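# Place the boxes upright and side by side on the shelf

## Task

Set every box onto the shelf standing upright, with the boxes packed near one another in a row and their sides roughly aligned with the shelf edge. Grip and push each box only as firmly as carrying it requires, because a box squeezed or pressed too hard by a gripper or arm stops counting as placed.

## Robot and tools

Robot: two six-joint arms, left_arm and right_arm, each ending in a two-finger parallel gripper. The names do not match image sides.

Frame: all hand positions, velocities and targets use the scene frame. Its origin sits at table-top height, halfway between the arms' nominal bases; +x points out over the table, +z up, and left_arm is on the +y side. Positions are in metres, orientation is end_effector_quat_wxyz, velocities are m/s and rad/s. Printed hand poses can be wrong by a few centimetres, more at long reach. A BASES line, when present, gives the true base spots. end_effector_position is the point between the pads when shut; fingers point along the gripper's +z and part along its y. Fingertips extend about 19 mm past that point when closed, 6 mm when fully open. A block juts roughly 10 cm from the wrist 3 axis toward the gripper's +x.

Joint order, used in every row and every per-joint list: elbow, wrist 3, shoulder lift, wrist 2, wrist 1, shoulder pan.

A row is one flat list of 18 numbers, each in [-1, 1], covering both arms even if one stays still: left_arm's 6 joint values (in the order above), then its gripper position, force_limit, speed; then the same 9 for right_arm. Joint values are offsets, not poses: scaled so 1.0 = 1.371 rad for shoulder pan and shoulder lift, 1.714 rad for elbow, 2.057 rad for the three wrists, measured from the "Joint targets" line as it stood when the action (or move) began, not from the previous row. Sending the same offset again moves further. Send 0 for all six to re-command the current targets. Gripper numbers are absolute settings: position +1 = fully open (85 mm), about -0.8 = pads touching, -1 = close until blocked. force_limit sets motor push (-1 soft, +1 hard); speed sets finger travel, about 20 mm/s at -1, 85 at 0, 150 at +1. Both start at +1. A slow close at force_limit -1 gives roughly 30 N per pad on a 40 mm box; fast closes from well open give 120 to 245 N, so close slowly and softly on boxes. To leave a gripper unchanged, resend its last three numbers. A new force_limit or speed only applies when position changes by at least 0.01; to loosen a grip, open first.

Joint ranges (rad): elbow -3.142 to 3.142, all others -6.283 to 6.283. An action asking a joint more than 0.010 rad beyond its range is refused for both arms. "joint sent to its limit" means a joint was clipped at its end.

Tools:
- execute_actions(actions, cameras): actions is a list of actions; each action is a list of up to 15 rows, each row lasting one 1/30 s step; a shorter action repeats its final row to fill 15 steps. An empty list just reports state and images. cameras chooses images: omitted, null or ["all"] gives cam_high and cam_low; [] gives none.
- move(target, speed, blend, blocking, cameras): target is one 18-number row or a list of up to 15 rows, all offsets from the same starting Joint targets; gripper values absolute and applied when each target is reached and everything is still. speed is the peak rad/s of the joint with the longest way to go, 0.01 to 3.14, default 0.5 (one value, or one per target). blend, in rad, rounds corners between listed targets. blocking=false returns after about 0.5 s while motion continues. Paths take at least 0.5 s and ignore obstacles and the other arm. The result adds a "move:" line: done, off_target (resting more than 0.01 rad away), moving, held, or fault, plus limits=held if steps were withheld.
- wait(seconds): 0 to 10 s, arms hold their last command; a running move continues.
- stop(): brakes a running move; fingers keep going.
- zoom_image(camera, region): camera is cam_high or cam_low; region [x0, y0, x1, y1] in pixels from the top-left, at most 504 by 504.
- finished_scene(scene): ends the current scene, given its number; irreversible. The boxes must stay correctly placed without the robot.

Result lines: Joint positions (rad), Joint velocities (rad/s, or "within noise" when still, then hand velocities are omitted), Joint targets (base for the next offsets), Joint torques (total drive output including the arm's own weight, with offsets and noise; positive means toward larger angle), Tool commands, position_measured in counts (3 open, ~78 = 60 mm, 130 = 40 mm, 180 = 20 mm, 230 pads touching), object_status (0 moving, 1 blocked while opening, 2 blocked while closing = gripped, 3 reached the command or fully shut). Confirm a grip by holding -1 and seeing status 2. "joint command not followed" means the clearance check between arms altered targets. MOTOR HOT appears at 70 °C; at 85 °C an OVER-TEMPERATURE FAULT brakes that arm for 30 to 60 s or more.

Motion limits: target speeds up to 2.09 rad/s (shoulders), 2.62 (elbow), 3.14 (wrists); targets stay within 0.324/0.405/0.486 rad of measured angles; commands pushing a gripper over 70 mm from where it is get scaled back; motion trails commands by about 0.15 s. Large moves may need several actions.

Faults: contact torque at the limits (shoulders 313, elbow 142, wrists 53.2 N m) or outside force near 150 N (±25) stops the arm for 10 s; after one, release a gripped object that pins the arm before moving it. Arms are stiff: aiming even slightly past a firm contact can fault, so approach slowly. To end a push, command targets back past current positions.

Avoid: dropping or releasing moving boxes, fast swings and impacts, squeezing boxes hard (especially ones still resting on something), knocking anything off the table, and arms touching each other or one gripper closing on the other's fingers. Loose objects may occasionally get nudged by outside pushes, so recheck before finishing.

Cameras: cam_high and cam_low, both 896x504, pinhole with radial distortion; focal lengths about 483 and 593 px.

Each tool is called after ">>>" by a JSON object that holds its "fn" and its "kwargs".

## Session

>>> {"fn": "execute_actions", "kwargs": {"actions": []}}

Scene clock: 0.00 s.
left_arm: end_effector_position=(+0.2747, +0.6287, +0.3011) position_measured=3 object_status=3 end_effector_quat_wxyz=(-0.525, +0.277, +0.759, -0.268) | right_arm: end_effector_position=(+1.1576, +0.2371, +0.2474) position_measured=3 object_status=3 end_effector_quat_wxyz=(-0.190, +0.694, +0.478, +0.503)
Joint names: [elbow, wrist 3, shoulder lift, wrist 2, wrist 1, shoulder pan]
Joint positions: left_arm=[2.194 0.793 -1.623 -1.663 -0.884 3.165] | right_arm=[0.65 2.669 -0.372 -1.114 -2.931 3.638]
Joint velocities: within noise
Joint torques (N m): no reading
Motor temperatures (°C): left_arm=[29 36 30 30 34 27] | right_arm=[25 33 25 32 32 23]
Joint targets: left_arm=[2.194 0.793 -1.623 -1.663 -0.884 3.165] | right_arm=[0.650 2.669 -0.372 -1.114 -2.931 3.638]
Tool commands: left_gripper/position=+1.0 left_gripper/force_limit=+1.0 left_gripper/speed=+1.0 right_gripper/position=+1.0 right_gripper/force_limit=+1.0 right_gripper/speed=+1.0

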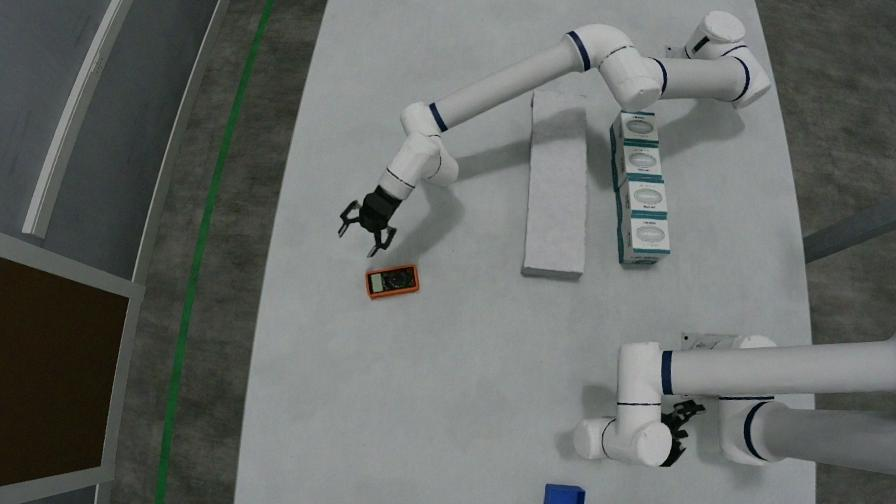

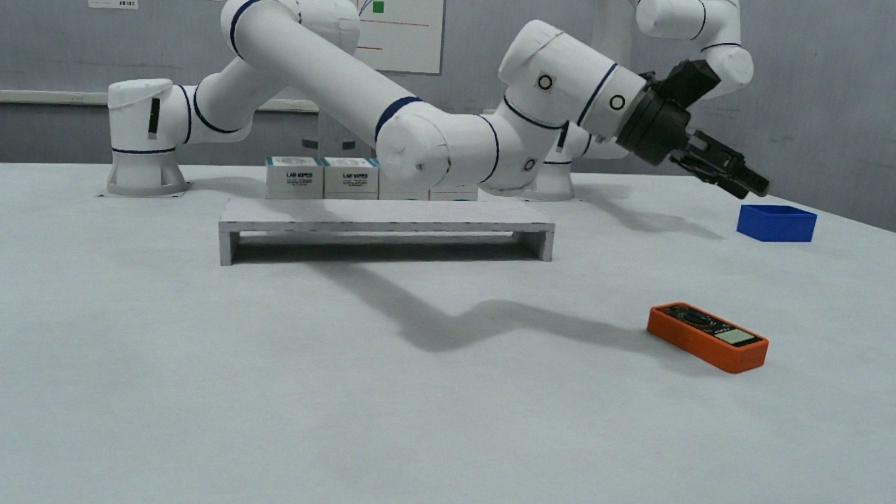

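>>> {"fn": "zoom_image", "kwargs": {"camera": "cam_high", "region": [500, 70, 720, 290]}}

>>> {"fn": "zoom_image", "kwargs": {"camera": "cam_low", "region": [200, 120, 580, 280]}}

>>> {"fn": "zoom_image", "kwargs": {"camera": "cam_high", "region": [540, 330, 800, 500]}}

>>> {"fn": "zoom_image", "kwargs": {"camera": "cam_high", "region": [320, 120, 520, 320]}}

Scaled by 2.291 from the camera's 896x504 image, which has a finer 1280x720 frame.

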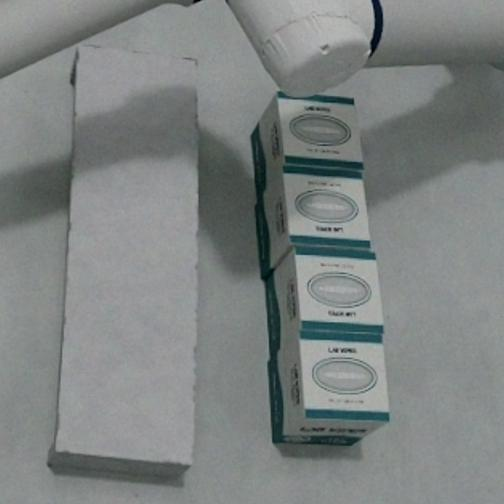

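Scaled by 1.326 from the camera's 896x504 image, which has a finer 1280x720 frame.

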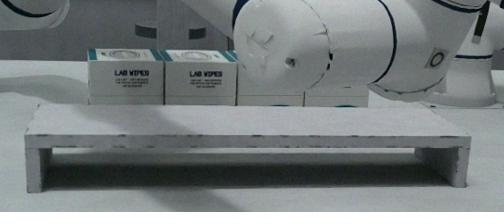

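Scaled by 1.938 from the camera's 896x504 image, which has a finer 1280x720 frame.

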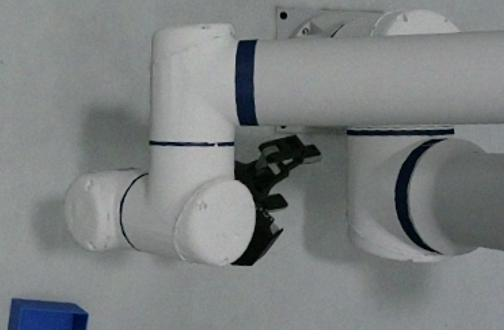

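Scaled by 2.520 from the camera's 896x504 image, which has a finer 1280x720 frame.

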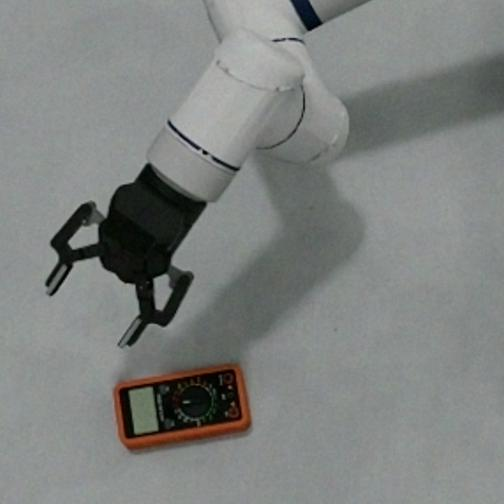

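>>> {"fn": "move", "kwargs": {"target": [0,0,0,0,0,0,1,1,1,0.560,0.481,-0.5565,-0.222,0.430,0.015,1,1,1]}}

Scene clock: 5.53 s.
left_arm: end_effector_position=(+0.2747, +0.6287, +0.3011) position_measured=3 object_status=3 end_effector_quat_wxyz=(-0.525, +0.277, +0.759, -0.268) | right_arm: end_effector_position=(+0.7409, -0.0836, +0.2122) position_measured=3 object_status=3 end_effector_quat_wxyz=(+0.000, +1.000, -0.020, +0.001)
Joint names: [elbow, wrist 3, shoulder lift, wrist 2, wrist 1, shoulder pan]
Joint positions: left_arm=[2.194 0.793 -1.623 -1.663 -0.884 3.165] | right_arm=[1.61 3.658 -1.135 -1.57 -2.047 3.659]
Joint velocities: within noise
Joint torques (N m): left_arm=[-46.05 -0.29 -34.35 -1.01 0.89 1.41] | right_arm=[-29.3 2.58 -110.44 -4.65 -2.51 9.54]
Motor temperatures (°C): left_arm=[29 36 30 30 34 27] | right_arm=[25 33 25 32 32 23]
Joint targets: left_arm=[2.194 0.793 -1.623 -1.663 -0.884 3.165] | right_arm=[1.610 3.659 -1.135 -1.571 -2.046 3.659]
move: done

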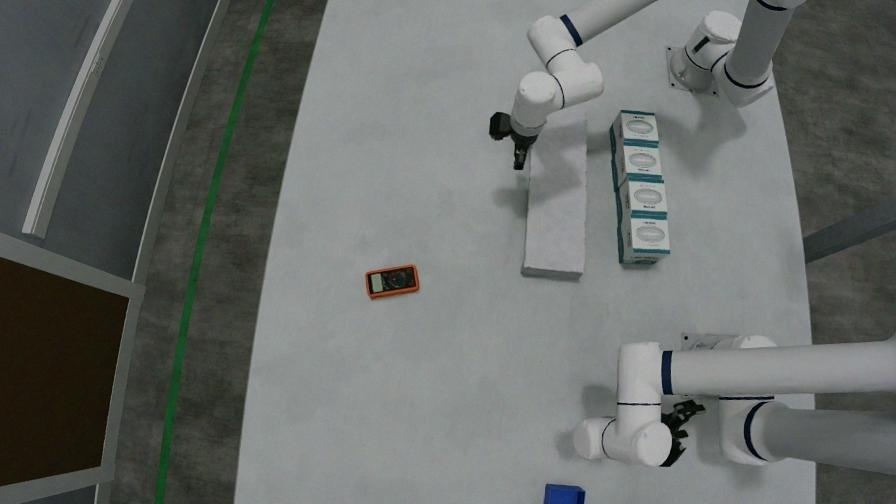

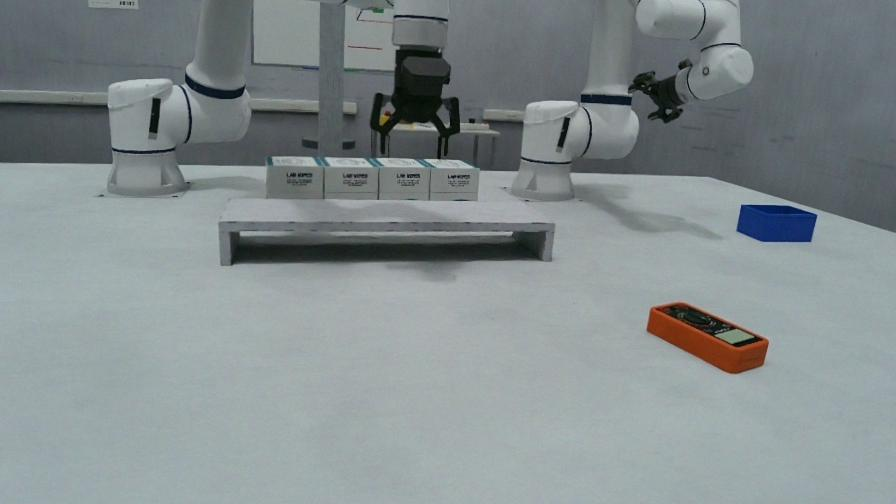

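>>> {"fn": "zoom_image", "kwargs": {"camera": "cam_low", "region": [210, 40, 560, 270]}}

>>> {"fn": "zoom_image", "kwargs": {"camera": "cam_high", "region": [480, 80, 700, 290]}}

Scaled by 1.440 from the camera's 896x504 image, which has a finer 1280x720 frame.

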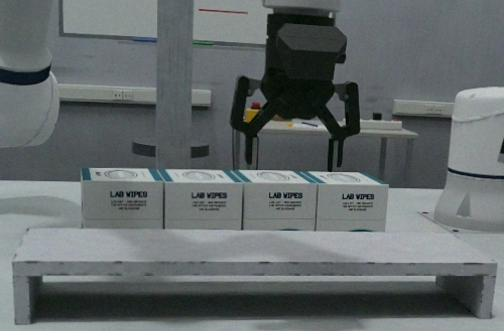

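Scaled by 2.291 from the camera's 896x504 image, which has a finer 1280x720 frame.

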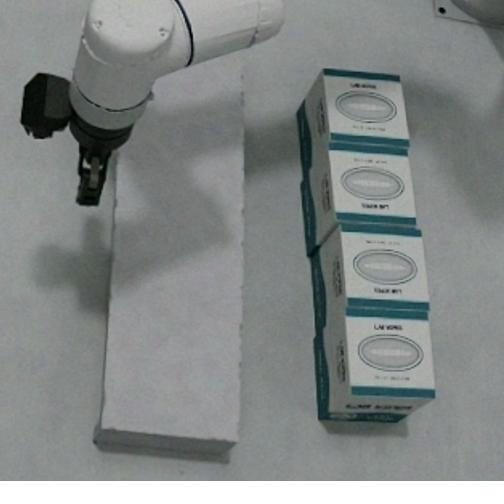

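>>> {"fn": "move", "kwargs": {"target": [0.2431,-0.1188,-0.4019,-0.0710,-0.7253,-0.7301,1,1,1,0.5233,0.2095,-0.8286,0.1761,0.2372,-0.7688,1,1,1]}}

Scene clock: 14.93 s.
left_arm: end_effector_position=(+0.3606, +0.2228, +0.2485) position_measured=3 object_status=3 end_effector_quat_wxyz=(+0.153, +0.690, +0.691, -0.152) | right_arm: end_effector_position=(+0.3616, -0.5312, +0.2493) position_measured=3 object_status=3 end_effector_quat_wxyz=(-0.153, +0.690, -0.690, -0.152)
Joint names: [elbow, wrist 3, shoulder lift, wrist 2, wrist 1, shoulder pan]
Joint positions: left_arm=[2.611 0.549 -2.174 -1.809 -2.376 2.164] | right_arm=[2.507 4.09 -2.272 -1.208 -1.559 2.605]
Joint velocities: within noise
Joint torques (N m): left_arm=[-42.73 -0.54 -11.4 -2.56 -3.76 -6.37] | right_arm=[-29.9 2.54 -9.38 4.82 -1.4 -14.09]
Motor temperatures (°C): left_arm=[29 36 30 30 34 27] | right_arm=[25 33 25 32 32 23]
Joint targets: left_arm=[2.611 0.549 -2.174 -1.809 -2.376 2.164] | right_arm=[2.507 4.090 -2.272 -1.208 -1.558 2.605]
move: done

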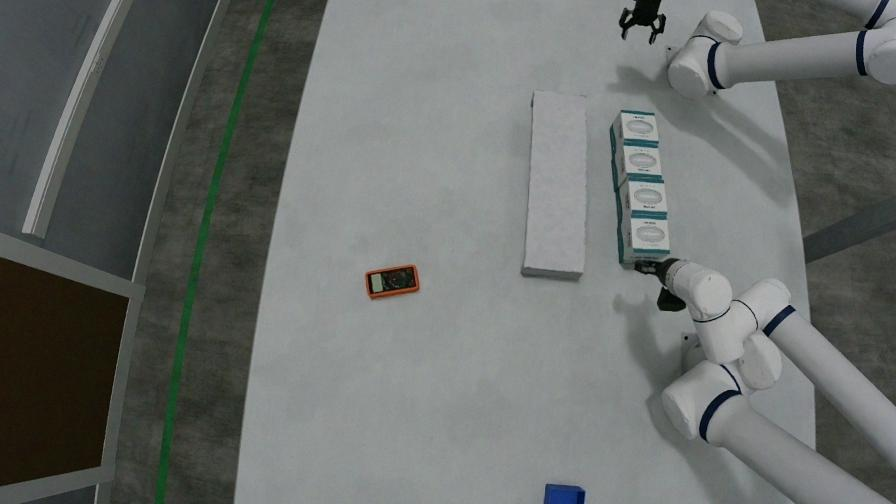

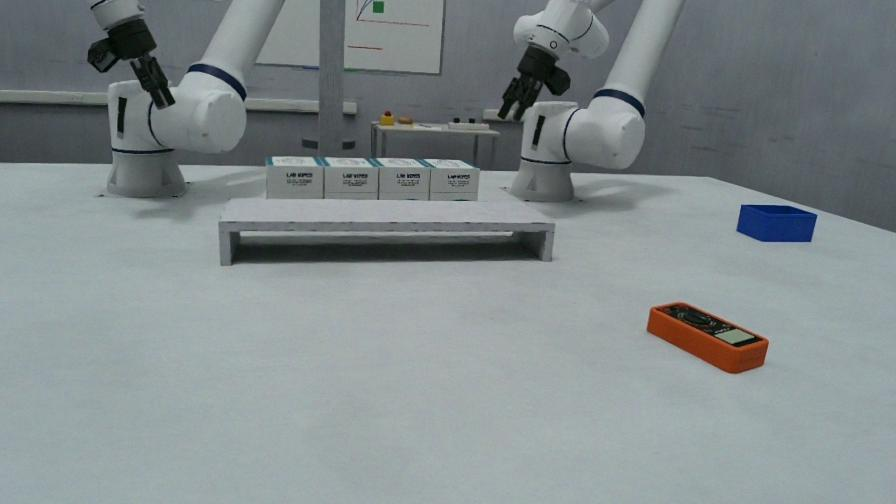

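>>> {"fn": "move", "kwargs": {"target": [0.1167,-0.0611,0.1914,0.0240,-0.2384,-0.0968,1,1,1,0.1301,0.2672,0.1812,0.0352,-0.3347,0.3725,1,1,1]}}

>>> {"fn": "zoom_image", "kwargs": {"camera": "cam_high", "region": [520, 40, 760, 300]}}

>>> {"fn": "zoom_image", "kwargs": {"camera": "cam_low", "region": [200, 80, 560, 270]}}

Scene clock: 18.30 s.
left_arm: end_effector_position=(+0.3317, +0.2014, +0.1195) position_measured=3 object_status=3 end_effector_quat_wxyz=(+0.153, +0.690, +0.691, -0.153) | right_arm: end_effector_position=(+0.3301, -0.3727, +0.1200) position_measured=3 object_status=3 end_effector_quat_wxyz=(-0.153, +0.690, -0.690, -0.153)
Joint names: [elbow, wrist 3, shoulder lift, wrist 2, wrist 1, shoulder pan]
Joint positions: left_arm=[2.811 0.423 -1.912 -1.759 -2.866 2.031] | right_arm=[2.73 4.639 -2.023 -1.136 -2.247 3.115]
Joint velocities: within noise
Joint torques (N m): left_arm=[-25.36 -0.79 13.46 2.72 -3.56 -3.57] | right_arm=[-23.57 2.87 19.59 5.1 -6.55 10.48]
Motor temperatures (°C): left_arm=[29 36 30 30 34 27] | right_arm=[25 33 25 32 32 23]
Joint targets: left_arm=[2.811 0.423 -1.911 -1.759 -2.866 2.031] | right_arm=[2.730 4.639 -2.023 -1.136 -2.247 3.116]
move: done

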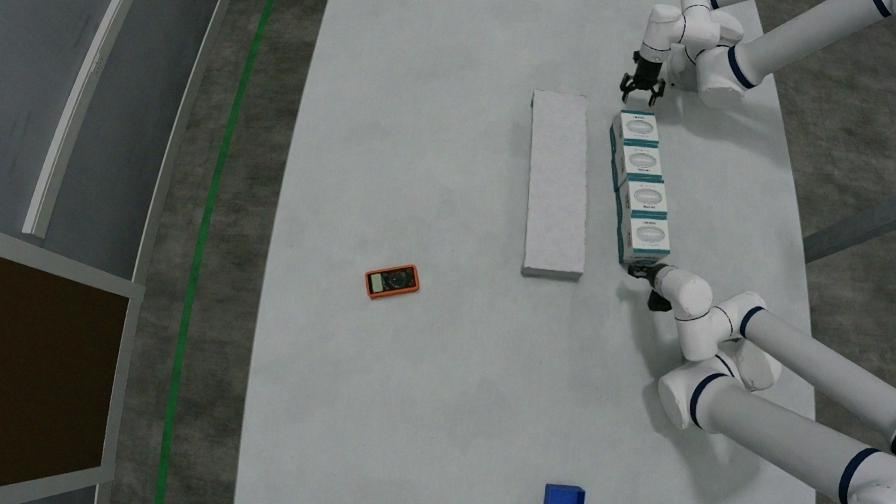

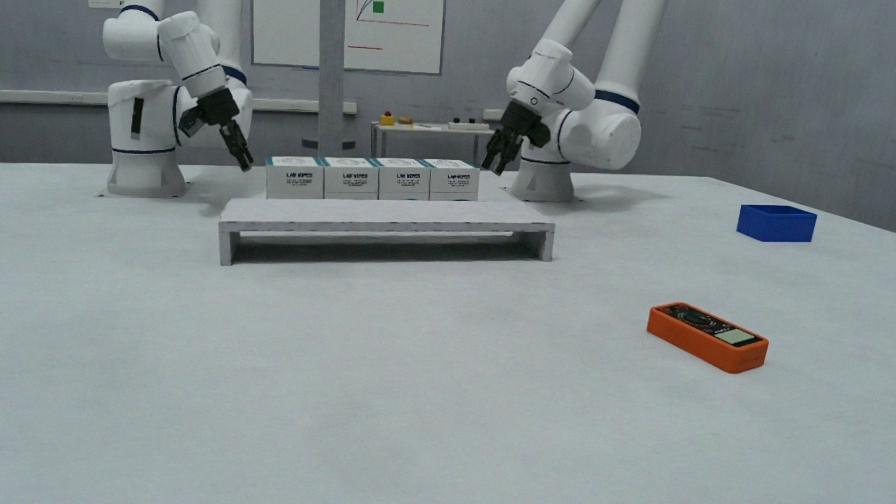

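Scaled by 1.938 from the camera's 896x504 image, which has a finer 1280x720 frame.

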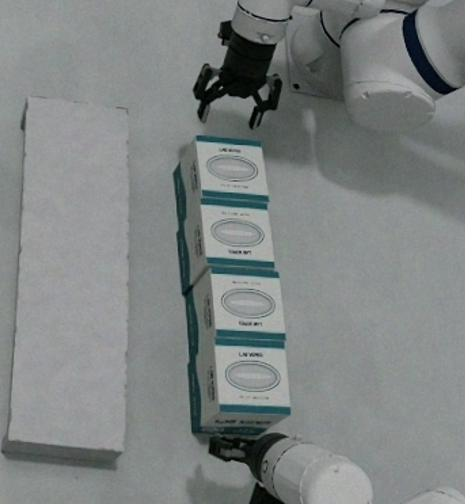

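Scaled by 1.400 from the camera's 896x504 image, which has a finer 1280x720 frame.

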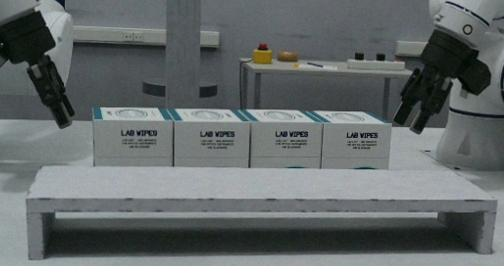

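>>> {"fn": "move", "kwargs": {"target": [0.0339,-0.0191,0.2632,0.0074,-0.2073,-0.0300,1,1,1,0.0458,0.0280,0.1911,0.0007,-0.1772,0.0373,1,1,1], "speed": 0.3}}

>>> {"fn": "zoom_image", "kwargs": {"camera": "cam_high", "region": [580, 80, 720, 160]}}

>>> {"fn": "zoom_image", "kwargs": {"camera": "cam_high", "region": [580, 220, 720, 300]}}

>>> {"fn": "zoom_image", "kwargs": {"camera": "cam_low", "region": [200, 130, 560, 270]}}

Scene clock: 22.53 s.
left_arm: end_effector_position=(+0.3270, +0.1855, +0.0497) position_measured=3 object_status=3 end_effector_quat_wxyz=(+0.153, +0.690, +0.691, -0.153) | right_arm: end_effector_position=(+0.3253, -0.3577, +0.0499) position_measured=3 object_status=3 end_effector_quat_wxyz=(-0.153, +0.690, -0.691, -0.153)
Joint names: [elbow, wrist 3, shoulder lift, wrist 2, wrist 1, shoulder pan]
Joint positions: left_arm=[2.869 0.384 -1.551 -1.744 -3.293 1.99] | right_arm=[2.809 4.697 -1.761 -1.134 -2.611 3.167]
Joint velocities: within noise
Joint torques (N m): left_arm=[-3.45 -1.07 2.43 2.78 -4.56 -5.27] | right_arm=[-14.71 2.3 8.37 4.74 -6.31 12.03]
Motor temperatures (°C): left_arm=[29 36 30 30 34 27] | right_arm=[25 33 25 32 32 23]
Joint targets: left_arm=[2.869 0.384 -1.550 -1.744 -3.293 1.990] | right_arm=[2.809 4.697 -1.761 -1.134 -2.612 3.167]
move: done

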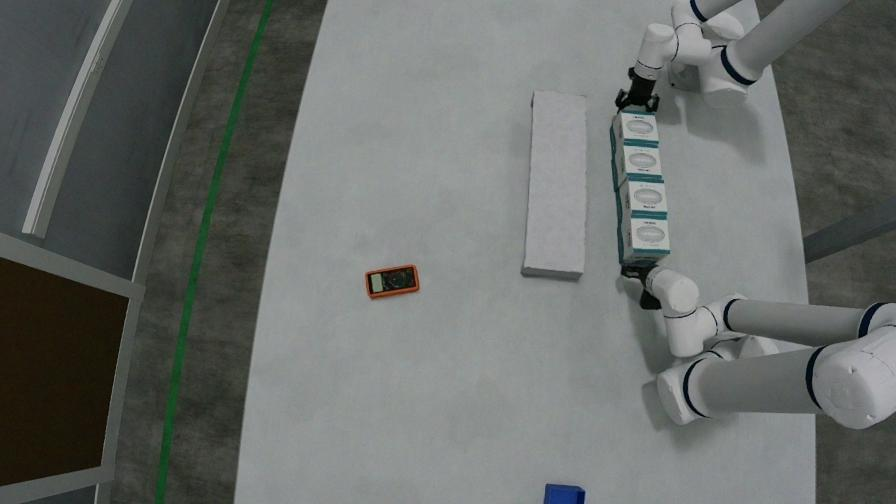

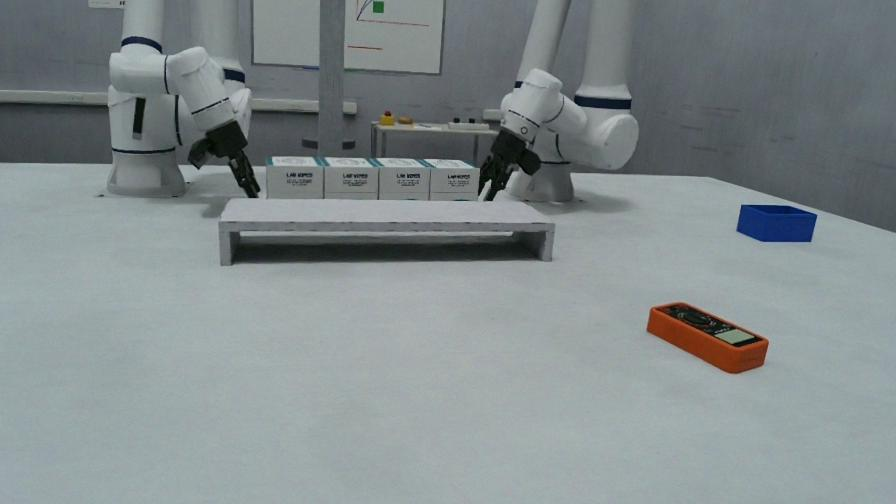

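Scaled by 3.600 from the camera's 896x504 image, which has a finer 1280x720 frame.

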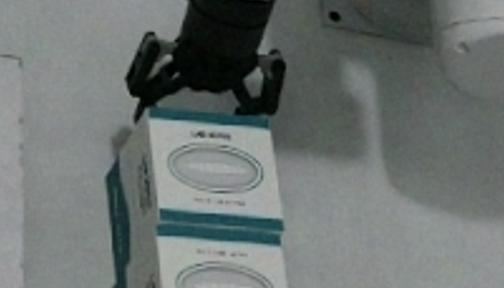

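Scaled by 3.600 from the camera's 896x504 image, which has a finer 1280x720 frame.

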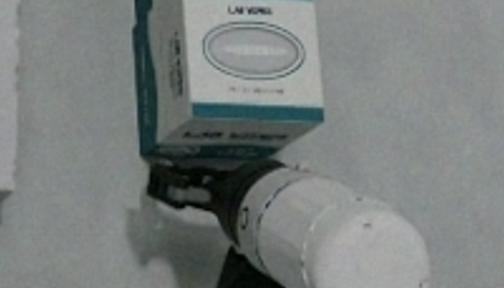

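Scaled by 1.400 from the camera's 896x504 image, which has a finer 1280x720 frame.

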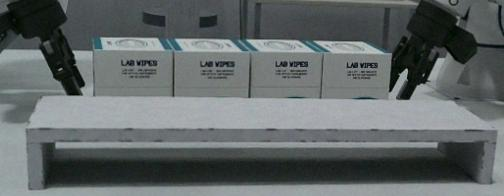

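>>> {"fn": "move", "kwargs": {"target": [-0.0063,-0.0067,0.0085,0.0029,-0.0015,-0.0107,1,1,1,-0.0107,0.0210,0.0286,-0.0003,-0.0191,0.0289,1,1,1], "speed": 0.05}}

>>> {"fn": "zoom_image", "kwargs": {"camera": "cam_low", "region": [230, 130, 350, 220]}}

>>> {"fn": "zoom_image", "kwargs": {"camera": "cam_low", "region": [420, 130, 540, 220]}}

Scene clock: 24.60 s.
left_arm: end_effector_position=(+0.3272, +0.1756, +0.0496) position_measured=3 object_status=3 end_effector_quat_wxyz=(+0.153, +0.690, +0.691, -0.153) | right_arm: end_effector_position=(+0.3315, -0.3462, +0.0502) position_measured=3 object_status=3 end_effector_quat_wxyz=(-0.153, +0.690, -0.691, -0.153)
Joint names: [elbow, wrist 3, shoulder lift, wrist 2, wrist 1, shoulder pan]
Joint positions: left_arm=[2.858 0.37 -1.539 -1.738 -3.296 1.975] | right_arm=[2.79 4.74 -1.722 -1.135 -2.651 3.206]
Joint velocities: within noise
Joint torques (N m): left_arm=[-36.85 -0.92 -1.32 3.22 -4.08 -6.39] | right_arm=[-27.15 1.88 3.04 -2.69 -6.57 9.7]
Motor temperatures (°C): left_arm=[29 36 30 30 34 27] | right_arm=[25 33 25 32 32 23]
Joint targets: left_arm=[2.858 0.370 -1.539 -1.738 -3.296 1.975] | right_arm=[2.790 4.740 -1.722 -1.135 -2.651 3.206]
move: done

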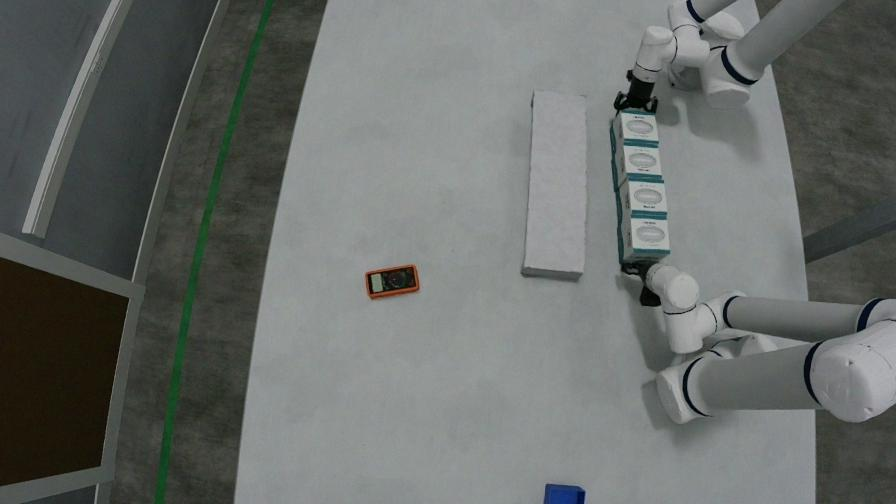

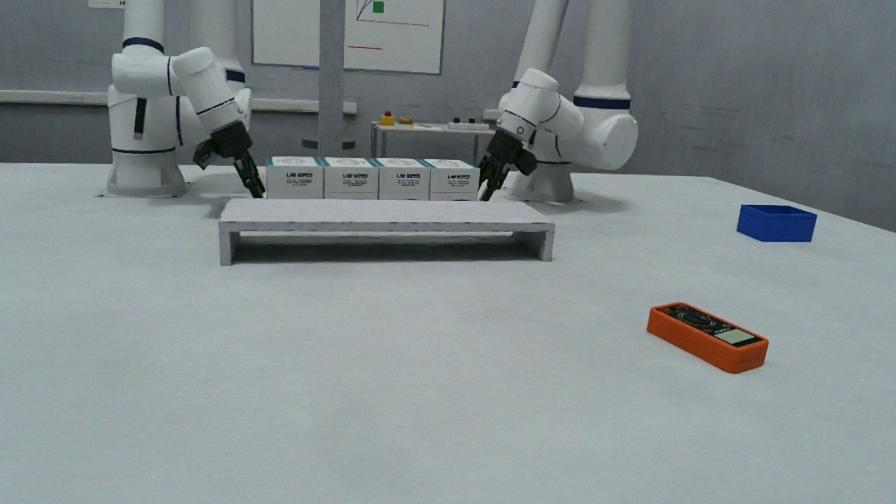

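Scaled by 4.200 from the camera's 896x504 image, which has a finer 1280x720 frame.

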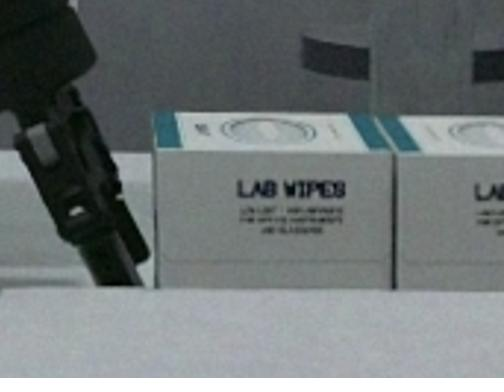

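Scaled by 4.200 from the camera's 896x504 image, which has a finer 1280x720 frame.

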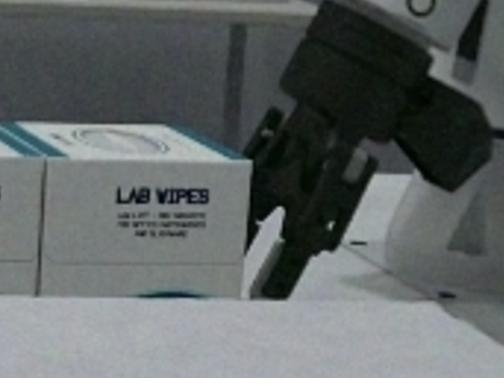

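>>> {"fn": "move", "kwargs": {"target": [-0.0019,-0.0020,0.0026,0.0009,-0.0004,-0.0032,1,1,1,-0.0014,0.0052,0.0045,0,-0.0041,0.0071,1,1,1], "speed": 0.02, "cameras": ["cam_low"]}}

>>> {"fn": "zoom_image", "kwargs": {"camera": "cam_low", "region": [230, 150, 300, 210]}}

>>> {"fn": "zoom_image", "kwargs": {"camera": "cam_low", "region": [450, 150, 520, 210]}}

>>> {"fn": "move", "kwargs": {"target": [-0.0006,-0.0007,0.0009,0.0003,-0.0001,-0.0011,1,1,1,-0.0005,0.0017,0.0015,0,-0.0014,0.0024,1,1,1], "speed": 0.02, "cameras": ["cam_low"]}}

>>> {"fn": "zoom_image", "kwargs": {"camera": "cam_low", "region": [230, 150, 300, 210]}}

>>> {"fn": "zoom_image", "kwargs": {"camera": "cam_low", "region": [450, 150, 520, 210]}}

Scene clock: 26.40 s.
left_arm: end_effector_position=(+0.3272, +0.1727, +0.0495) position_measured=3 object_status=3 end_effector_quat_wxyz=(+0.153, +0.690, +0.691, -0.153) | right_arm: end_effector_position=(+0.3317, -0.3433, +0.0503) position_measured=3 object_status=3 end_effector_quat_wxyz=(-0.153, +0.690, -0.691, -0.153)
Joint names: [elbow, wrist 3, shoulder lift, wrist 2, wrist 1, shoulder pan]
Joint positions: left_arm=[2.855 0.366 -1.535 -1.736 -3.297 1.971] | right_arm=[2.788 4.751 -1.716 -1.135 -2.659 3.216]
Joint velocities: within noise
Joint torques (N m): left_arm=[-36.3 -0.81 -0.85 2.92 -3.68 -8.3] | right_arm=[-27.46 2.11 1.32 -2.08 -7.01 13.68]
Motor temperatures (°C): left_arm=[29 36 30 30 34 27] | right_arm=[25 33 25 32 32 23]
Joint targets: left_arm=[2.855 0.366 -1.535 -1.736 -3.297 1.971] | right_arm=[2.788 4.751 -1.716 -1.135 -2.659 3.216]
move: done
Images, in order (width x height): cam_low 896x504.

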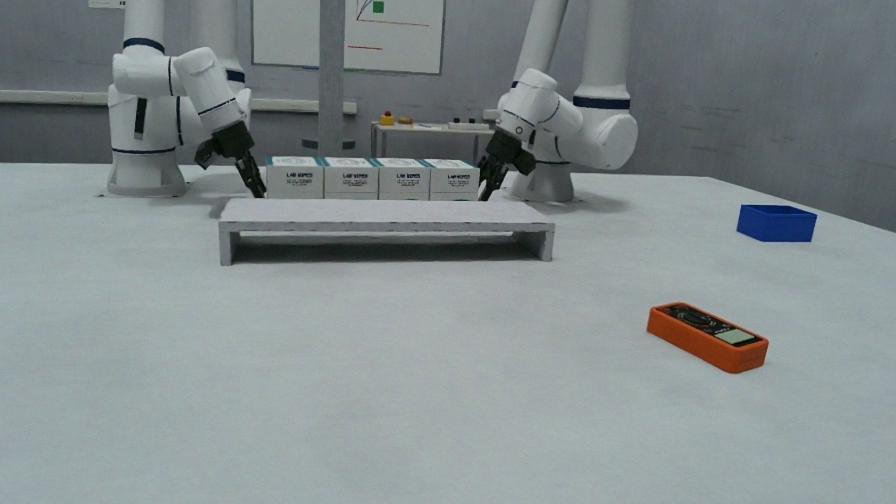

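Scaled by 7.200 from the camera's 896x504 image, which has a finer 1280x720 frame.

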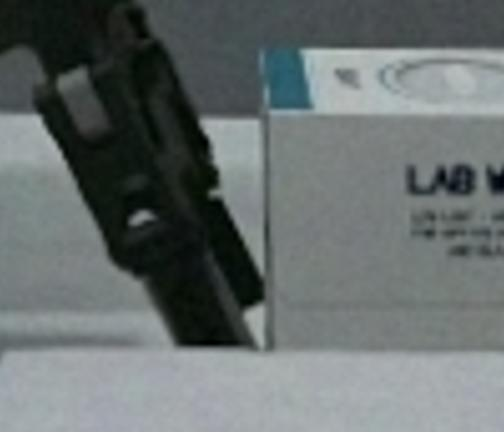

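Scaled by 7.200 from the camera's 896x504 image, which has a finer 1280x720 frame.

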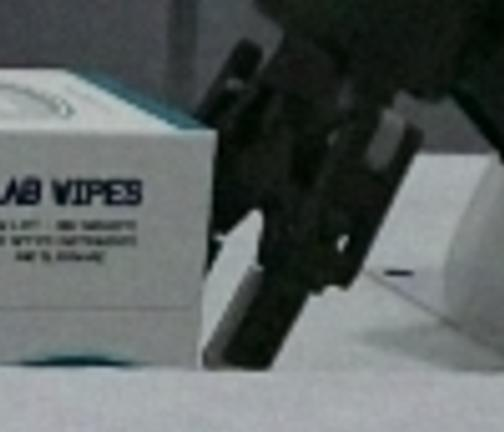

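Scene clock: 27.10 s.
left_arm: end_effector_position=(+0.3271, +0.1717, +0.0494) position_measured=3 object_status=3 end_effector_quat_wxyz=(+0.153, +0.690, +0.691, -0.153) | right_arm: end_effector_position=(+0.3317, -0.3422, +0.0504) position_measured=3 object_status=3 end_effector_quat_wxyz=(-0.153, +0.690, -0.691, -0.153)
Joint names: [elbow, wrist 3, shoulder lift, wrist 2, wrist 1, shoulder pan]
Joint positions: left_arm=[2.854 0.364 -1.534 -1.736 -3.297 1.969] | right_arm=[2.787 4.754 -1.714 -1.135 -2.662 3.219]
Joint velocities: within noise
Joint torques (N m): left_arm=[-35.8 -1.6 -0.85 2.84 -3.74 -4.11] | right_arm=[-26.73 2.71 5.86 -2.31 -6.98 12.39]
Motor temperatures (°C): left_arm=[29 36 30 30 34 27] | right_arm=[25 33 25 32 32 23]
Joint targets: left_arm=[2.854 0.364 -1.534 -1.736 -3.297 1.969] | right_arm=[2.787 4.754 -1.714 -1.135 -2.662 3.219]
move: done
Images, in order (width x height): cam_low 896x504.

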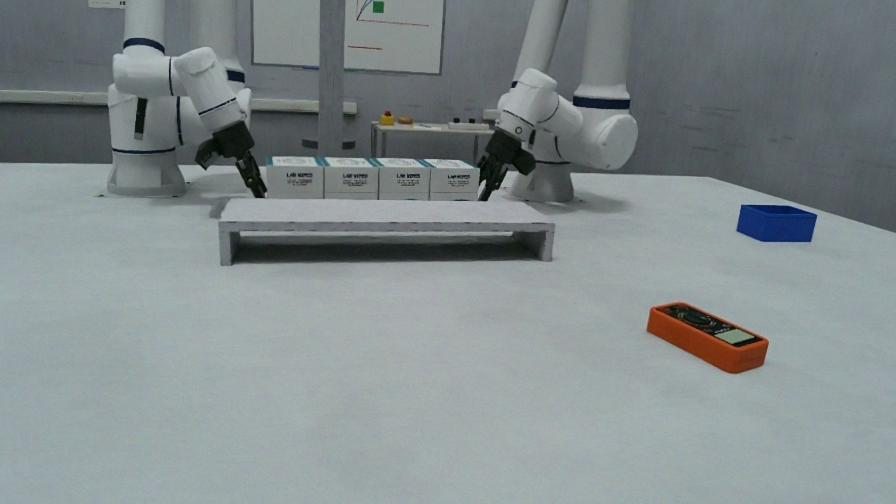

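Scaled by 7.200 from the camera's 896x504 image, which has a finer 1280x720 frame.

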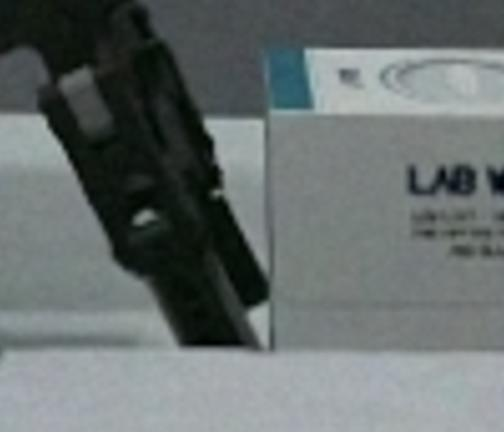

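Scaled by 7.200 from the camera's 896x504 image, which has a finer 1280x720 frame.

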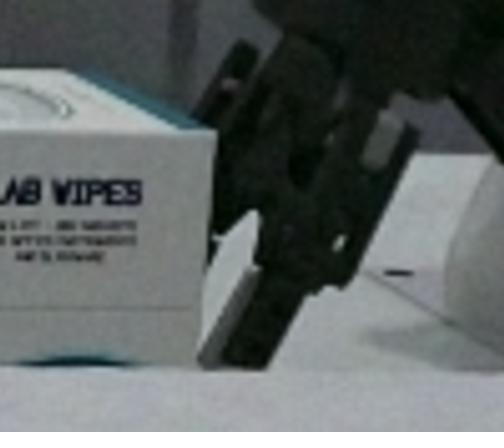

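>>> {"fn": "move", "kwargs": {"target": [-0.0006,-0.0007,0.0009,0.0003,-0.0001,-0.0011,1,1,1,-0.0014,0.0052,0.0045,0,-0.0041,0.0071,1,1,1], "speed": 0.02, "cameras": ["cam_low"]}}

>>> {"fn": "zoom_image", "kwargs": {"camera": "cam_low", "region": [230, 150, 300, 210]}}

>>> {"fn": "zoom_image", "kwargs": {"camera": "cam_low", "region": [450, 150, 520, 210]}}

>>> {"fn": "move", "kwargs": {"target": [-0.0006,-0.0007,0.0009,0.0003,-0.0001,-0.0011,1,1,1,-0.0005,0.0017,0.0015,0,-0.0014,0.0024,1,1,1], "speed": 0.02, "cameras": ["cam_low","cam_high"]}}

>>> {"fn": "zoom_image", "kwargs": {"camera": "cam_low", "region": [230, 150, 300, 210]}}

>>> {"fn": "zoom_image", "kwargs": {"camera": "cam_low", "region": [450, 150, 520, 210]}}

>>> {"fn": "zoom_image", "kwargs": {"camera": "cam_high", "region": [560, 80, 760, 300]}}

Scene clock: 28.40 s.
left_arm: end_effector_position=(+0.3271, +0.1707, +0.0493) position_measured=3 object_status=3 end_effector_quat_wxyz=(+0.153, +0.690, +0.691, -0.153) | right_arm: end_effector_position=(+0.3318, -0.3392, +0.0505) position_measured=3 object_status=3 end_effector_quat_wxyz=(-0.153, +0.690, -0.691, -0.153)
Joint names: [elbow, wrist 3, shoulder lift, wrist 2, wrist 1, shoulder pan]
Joint positions: left_arm=[2.853 0.363 -1.533 -1.735 -3.297 1.968] | right_arm=[2.785 4.765 -1.708 -1.135 -2.67 3.229]
Joint velocities: within noise
Joint torques (N m): left_arm=[-36.12 -1.13 -1.44 3.36 -4.15 -4.14] | right_arm=[-27.39 1.39 4.44 -2.13 -6.64 14.42]
Motor temperatures (°C): left_arm=[29 36 30 30 34 27] | right_arm=[25 33 25 31 32 23]
Joint targets: left_arm=[2.853 0.363 -1.533 -1.735 -3.297 1.968] | right_arm=[2.785 4.765 -1.708 -1.135 -2.671 3.229]
move: done
Images, in order (width x height): cam_low 896x504.

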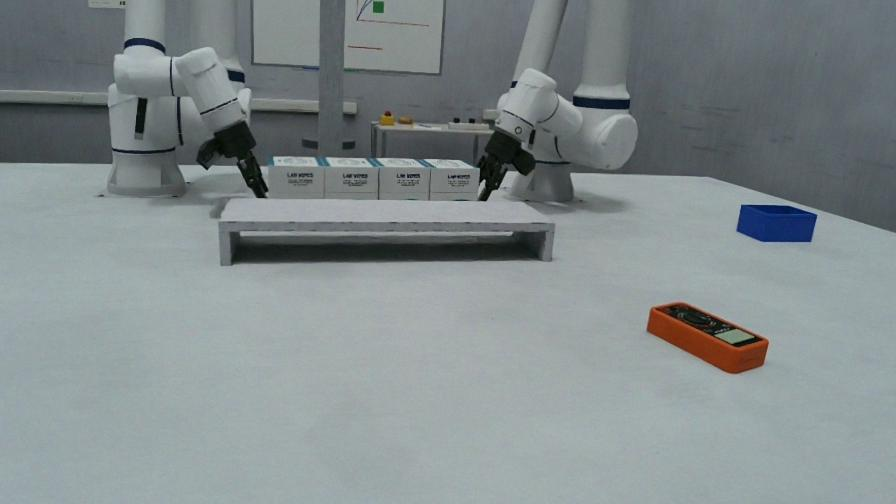

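Scaled by 7.200 from the camera's 896x504 image, which has a finer 1280x720 frame.

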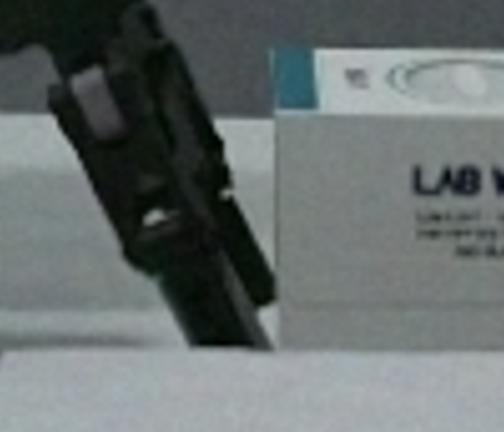

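Scaled by 7.200 from the camera's 896x504 image, which has a finer 1280x720 frame.

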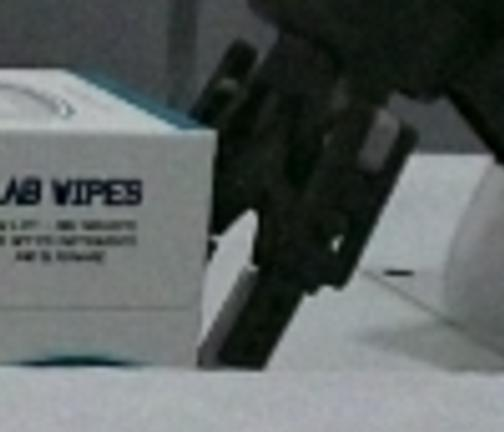

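Scene clock: 29.10 s.
left_arm: end_effector_position=(+0.3270, +0.1698, +0.0493) position_measured=3 object_status=3 end_effector_quat_wxyz=(+0.153, +0.690, +0.691, -0.153) | right_arm: end_effector_position=(+0.3318, -0.3382, +0.0505) position_measured=3 object_status=3 end_effector_quat_wxyz=(-0.153, +0.690, -0.690, -0.153)
Joint names: [elbow, wrist 3, shoulder lift, wrist 2, wrist 1, shoulder pan]
Joint positions: left_arm=[2.852 0.361 -1.532 -1.734 -3.297 1.966] | right_arm=[2.784 4.768 -1.706 -1.135 -2.673 3.232]
Joint velocities: within noise
Joint torques (N m): left_arm=[-35.72 -0.57 -1.73 2.96 -3.9 -5.5] | right_arm=[-27.42 2.01 2.93 -1.58 -7.08 9.4]
Motor temperatures (°C): left_arm=[29 36 30 30 34 27] | right_arm=[25 33 25 31 32 23]
Joint targets: left_arm=[2.852 0.361 -1.531 -1.734 -3.297 1.966] | right_arm=[2.784 4.768 -1.706 -1.135 -2.674 3.232]
move: done

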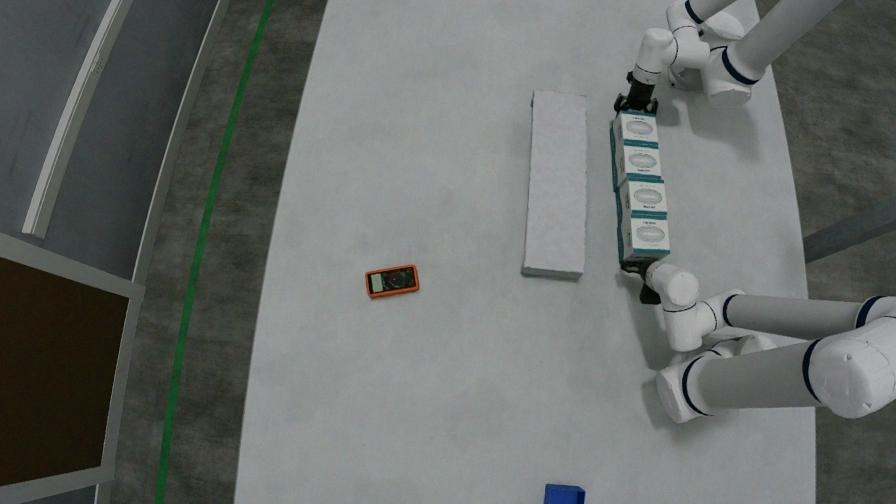

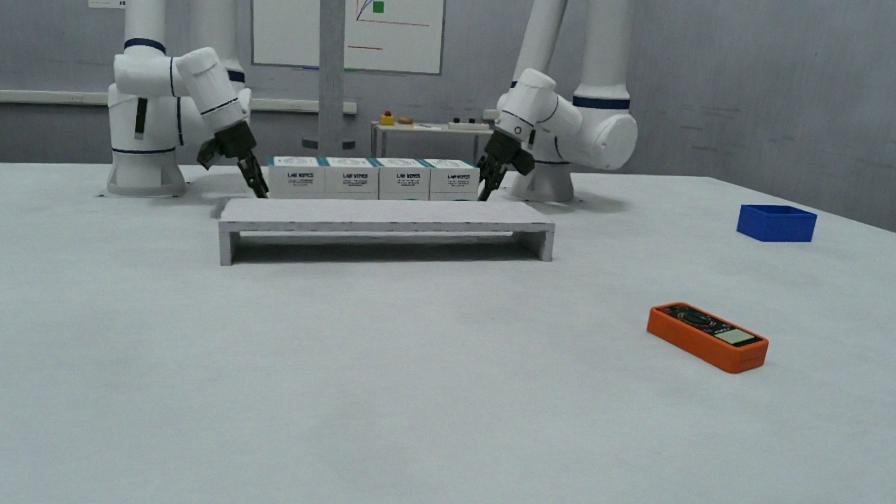

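Scaled by 7.200 from the camera's 896x504 image, which has a finer 1280x720 frame.

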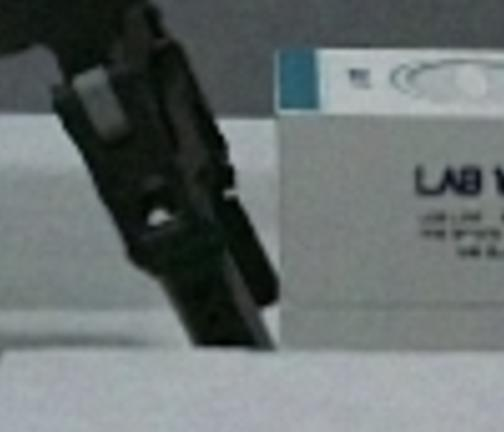

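Scaled by 7.200 from the camera's 896x504 image, which has a finer 1280x720 frame.

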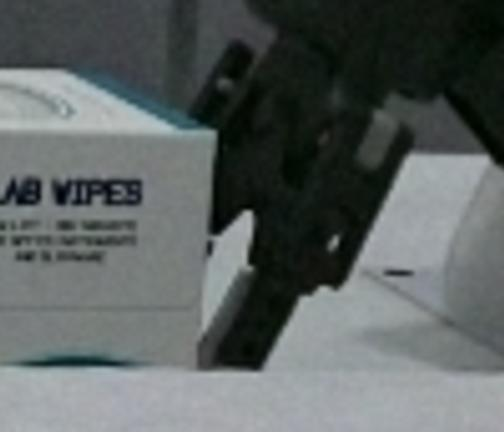

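Scaled by 2.291 from the camera's 896x504 image, which has a finer 1280x720 frame.

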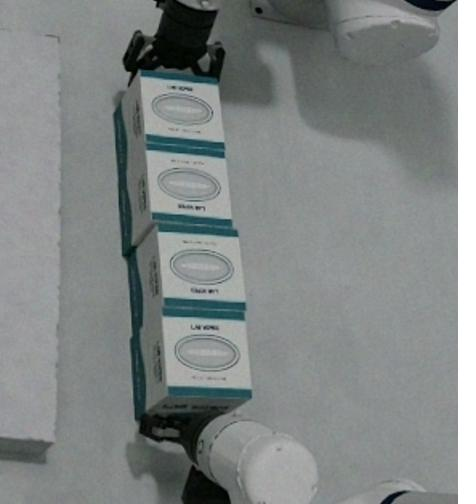

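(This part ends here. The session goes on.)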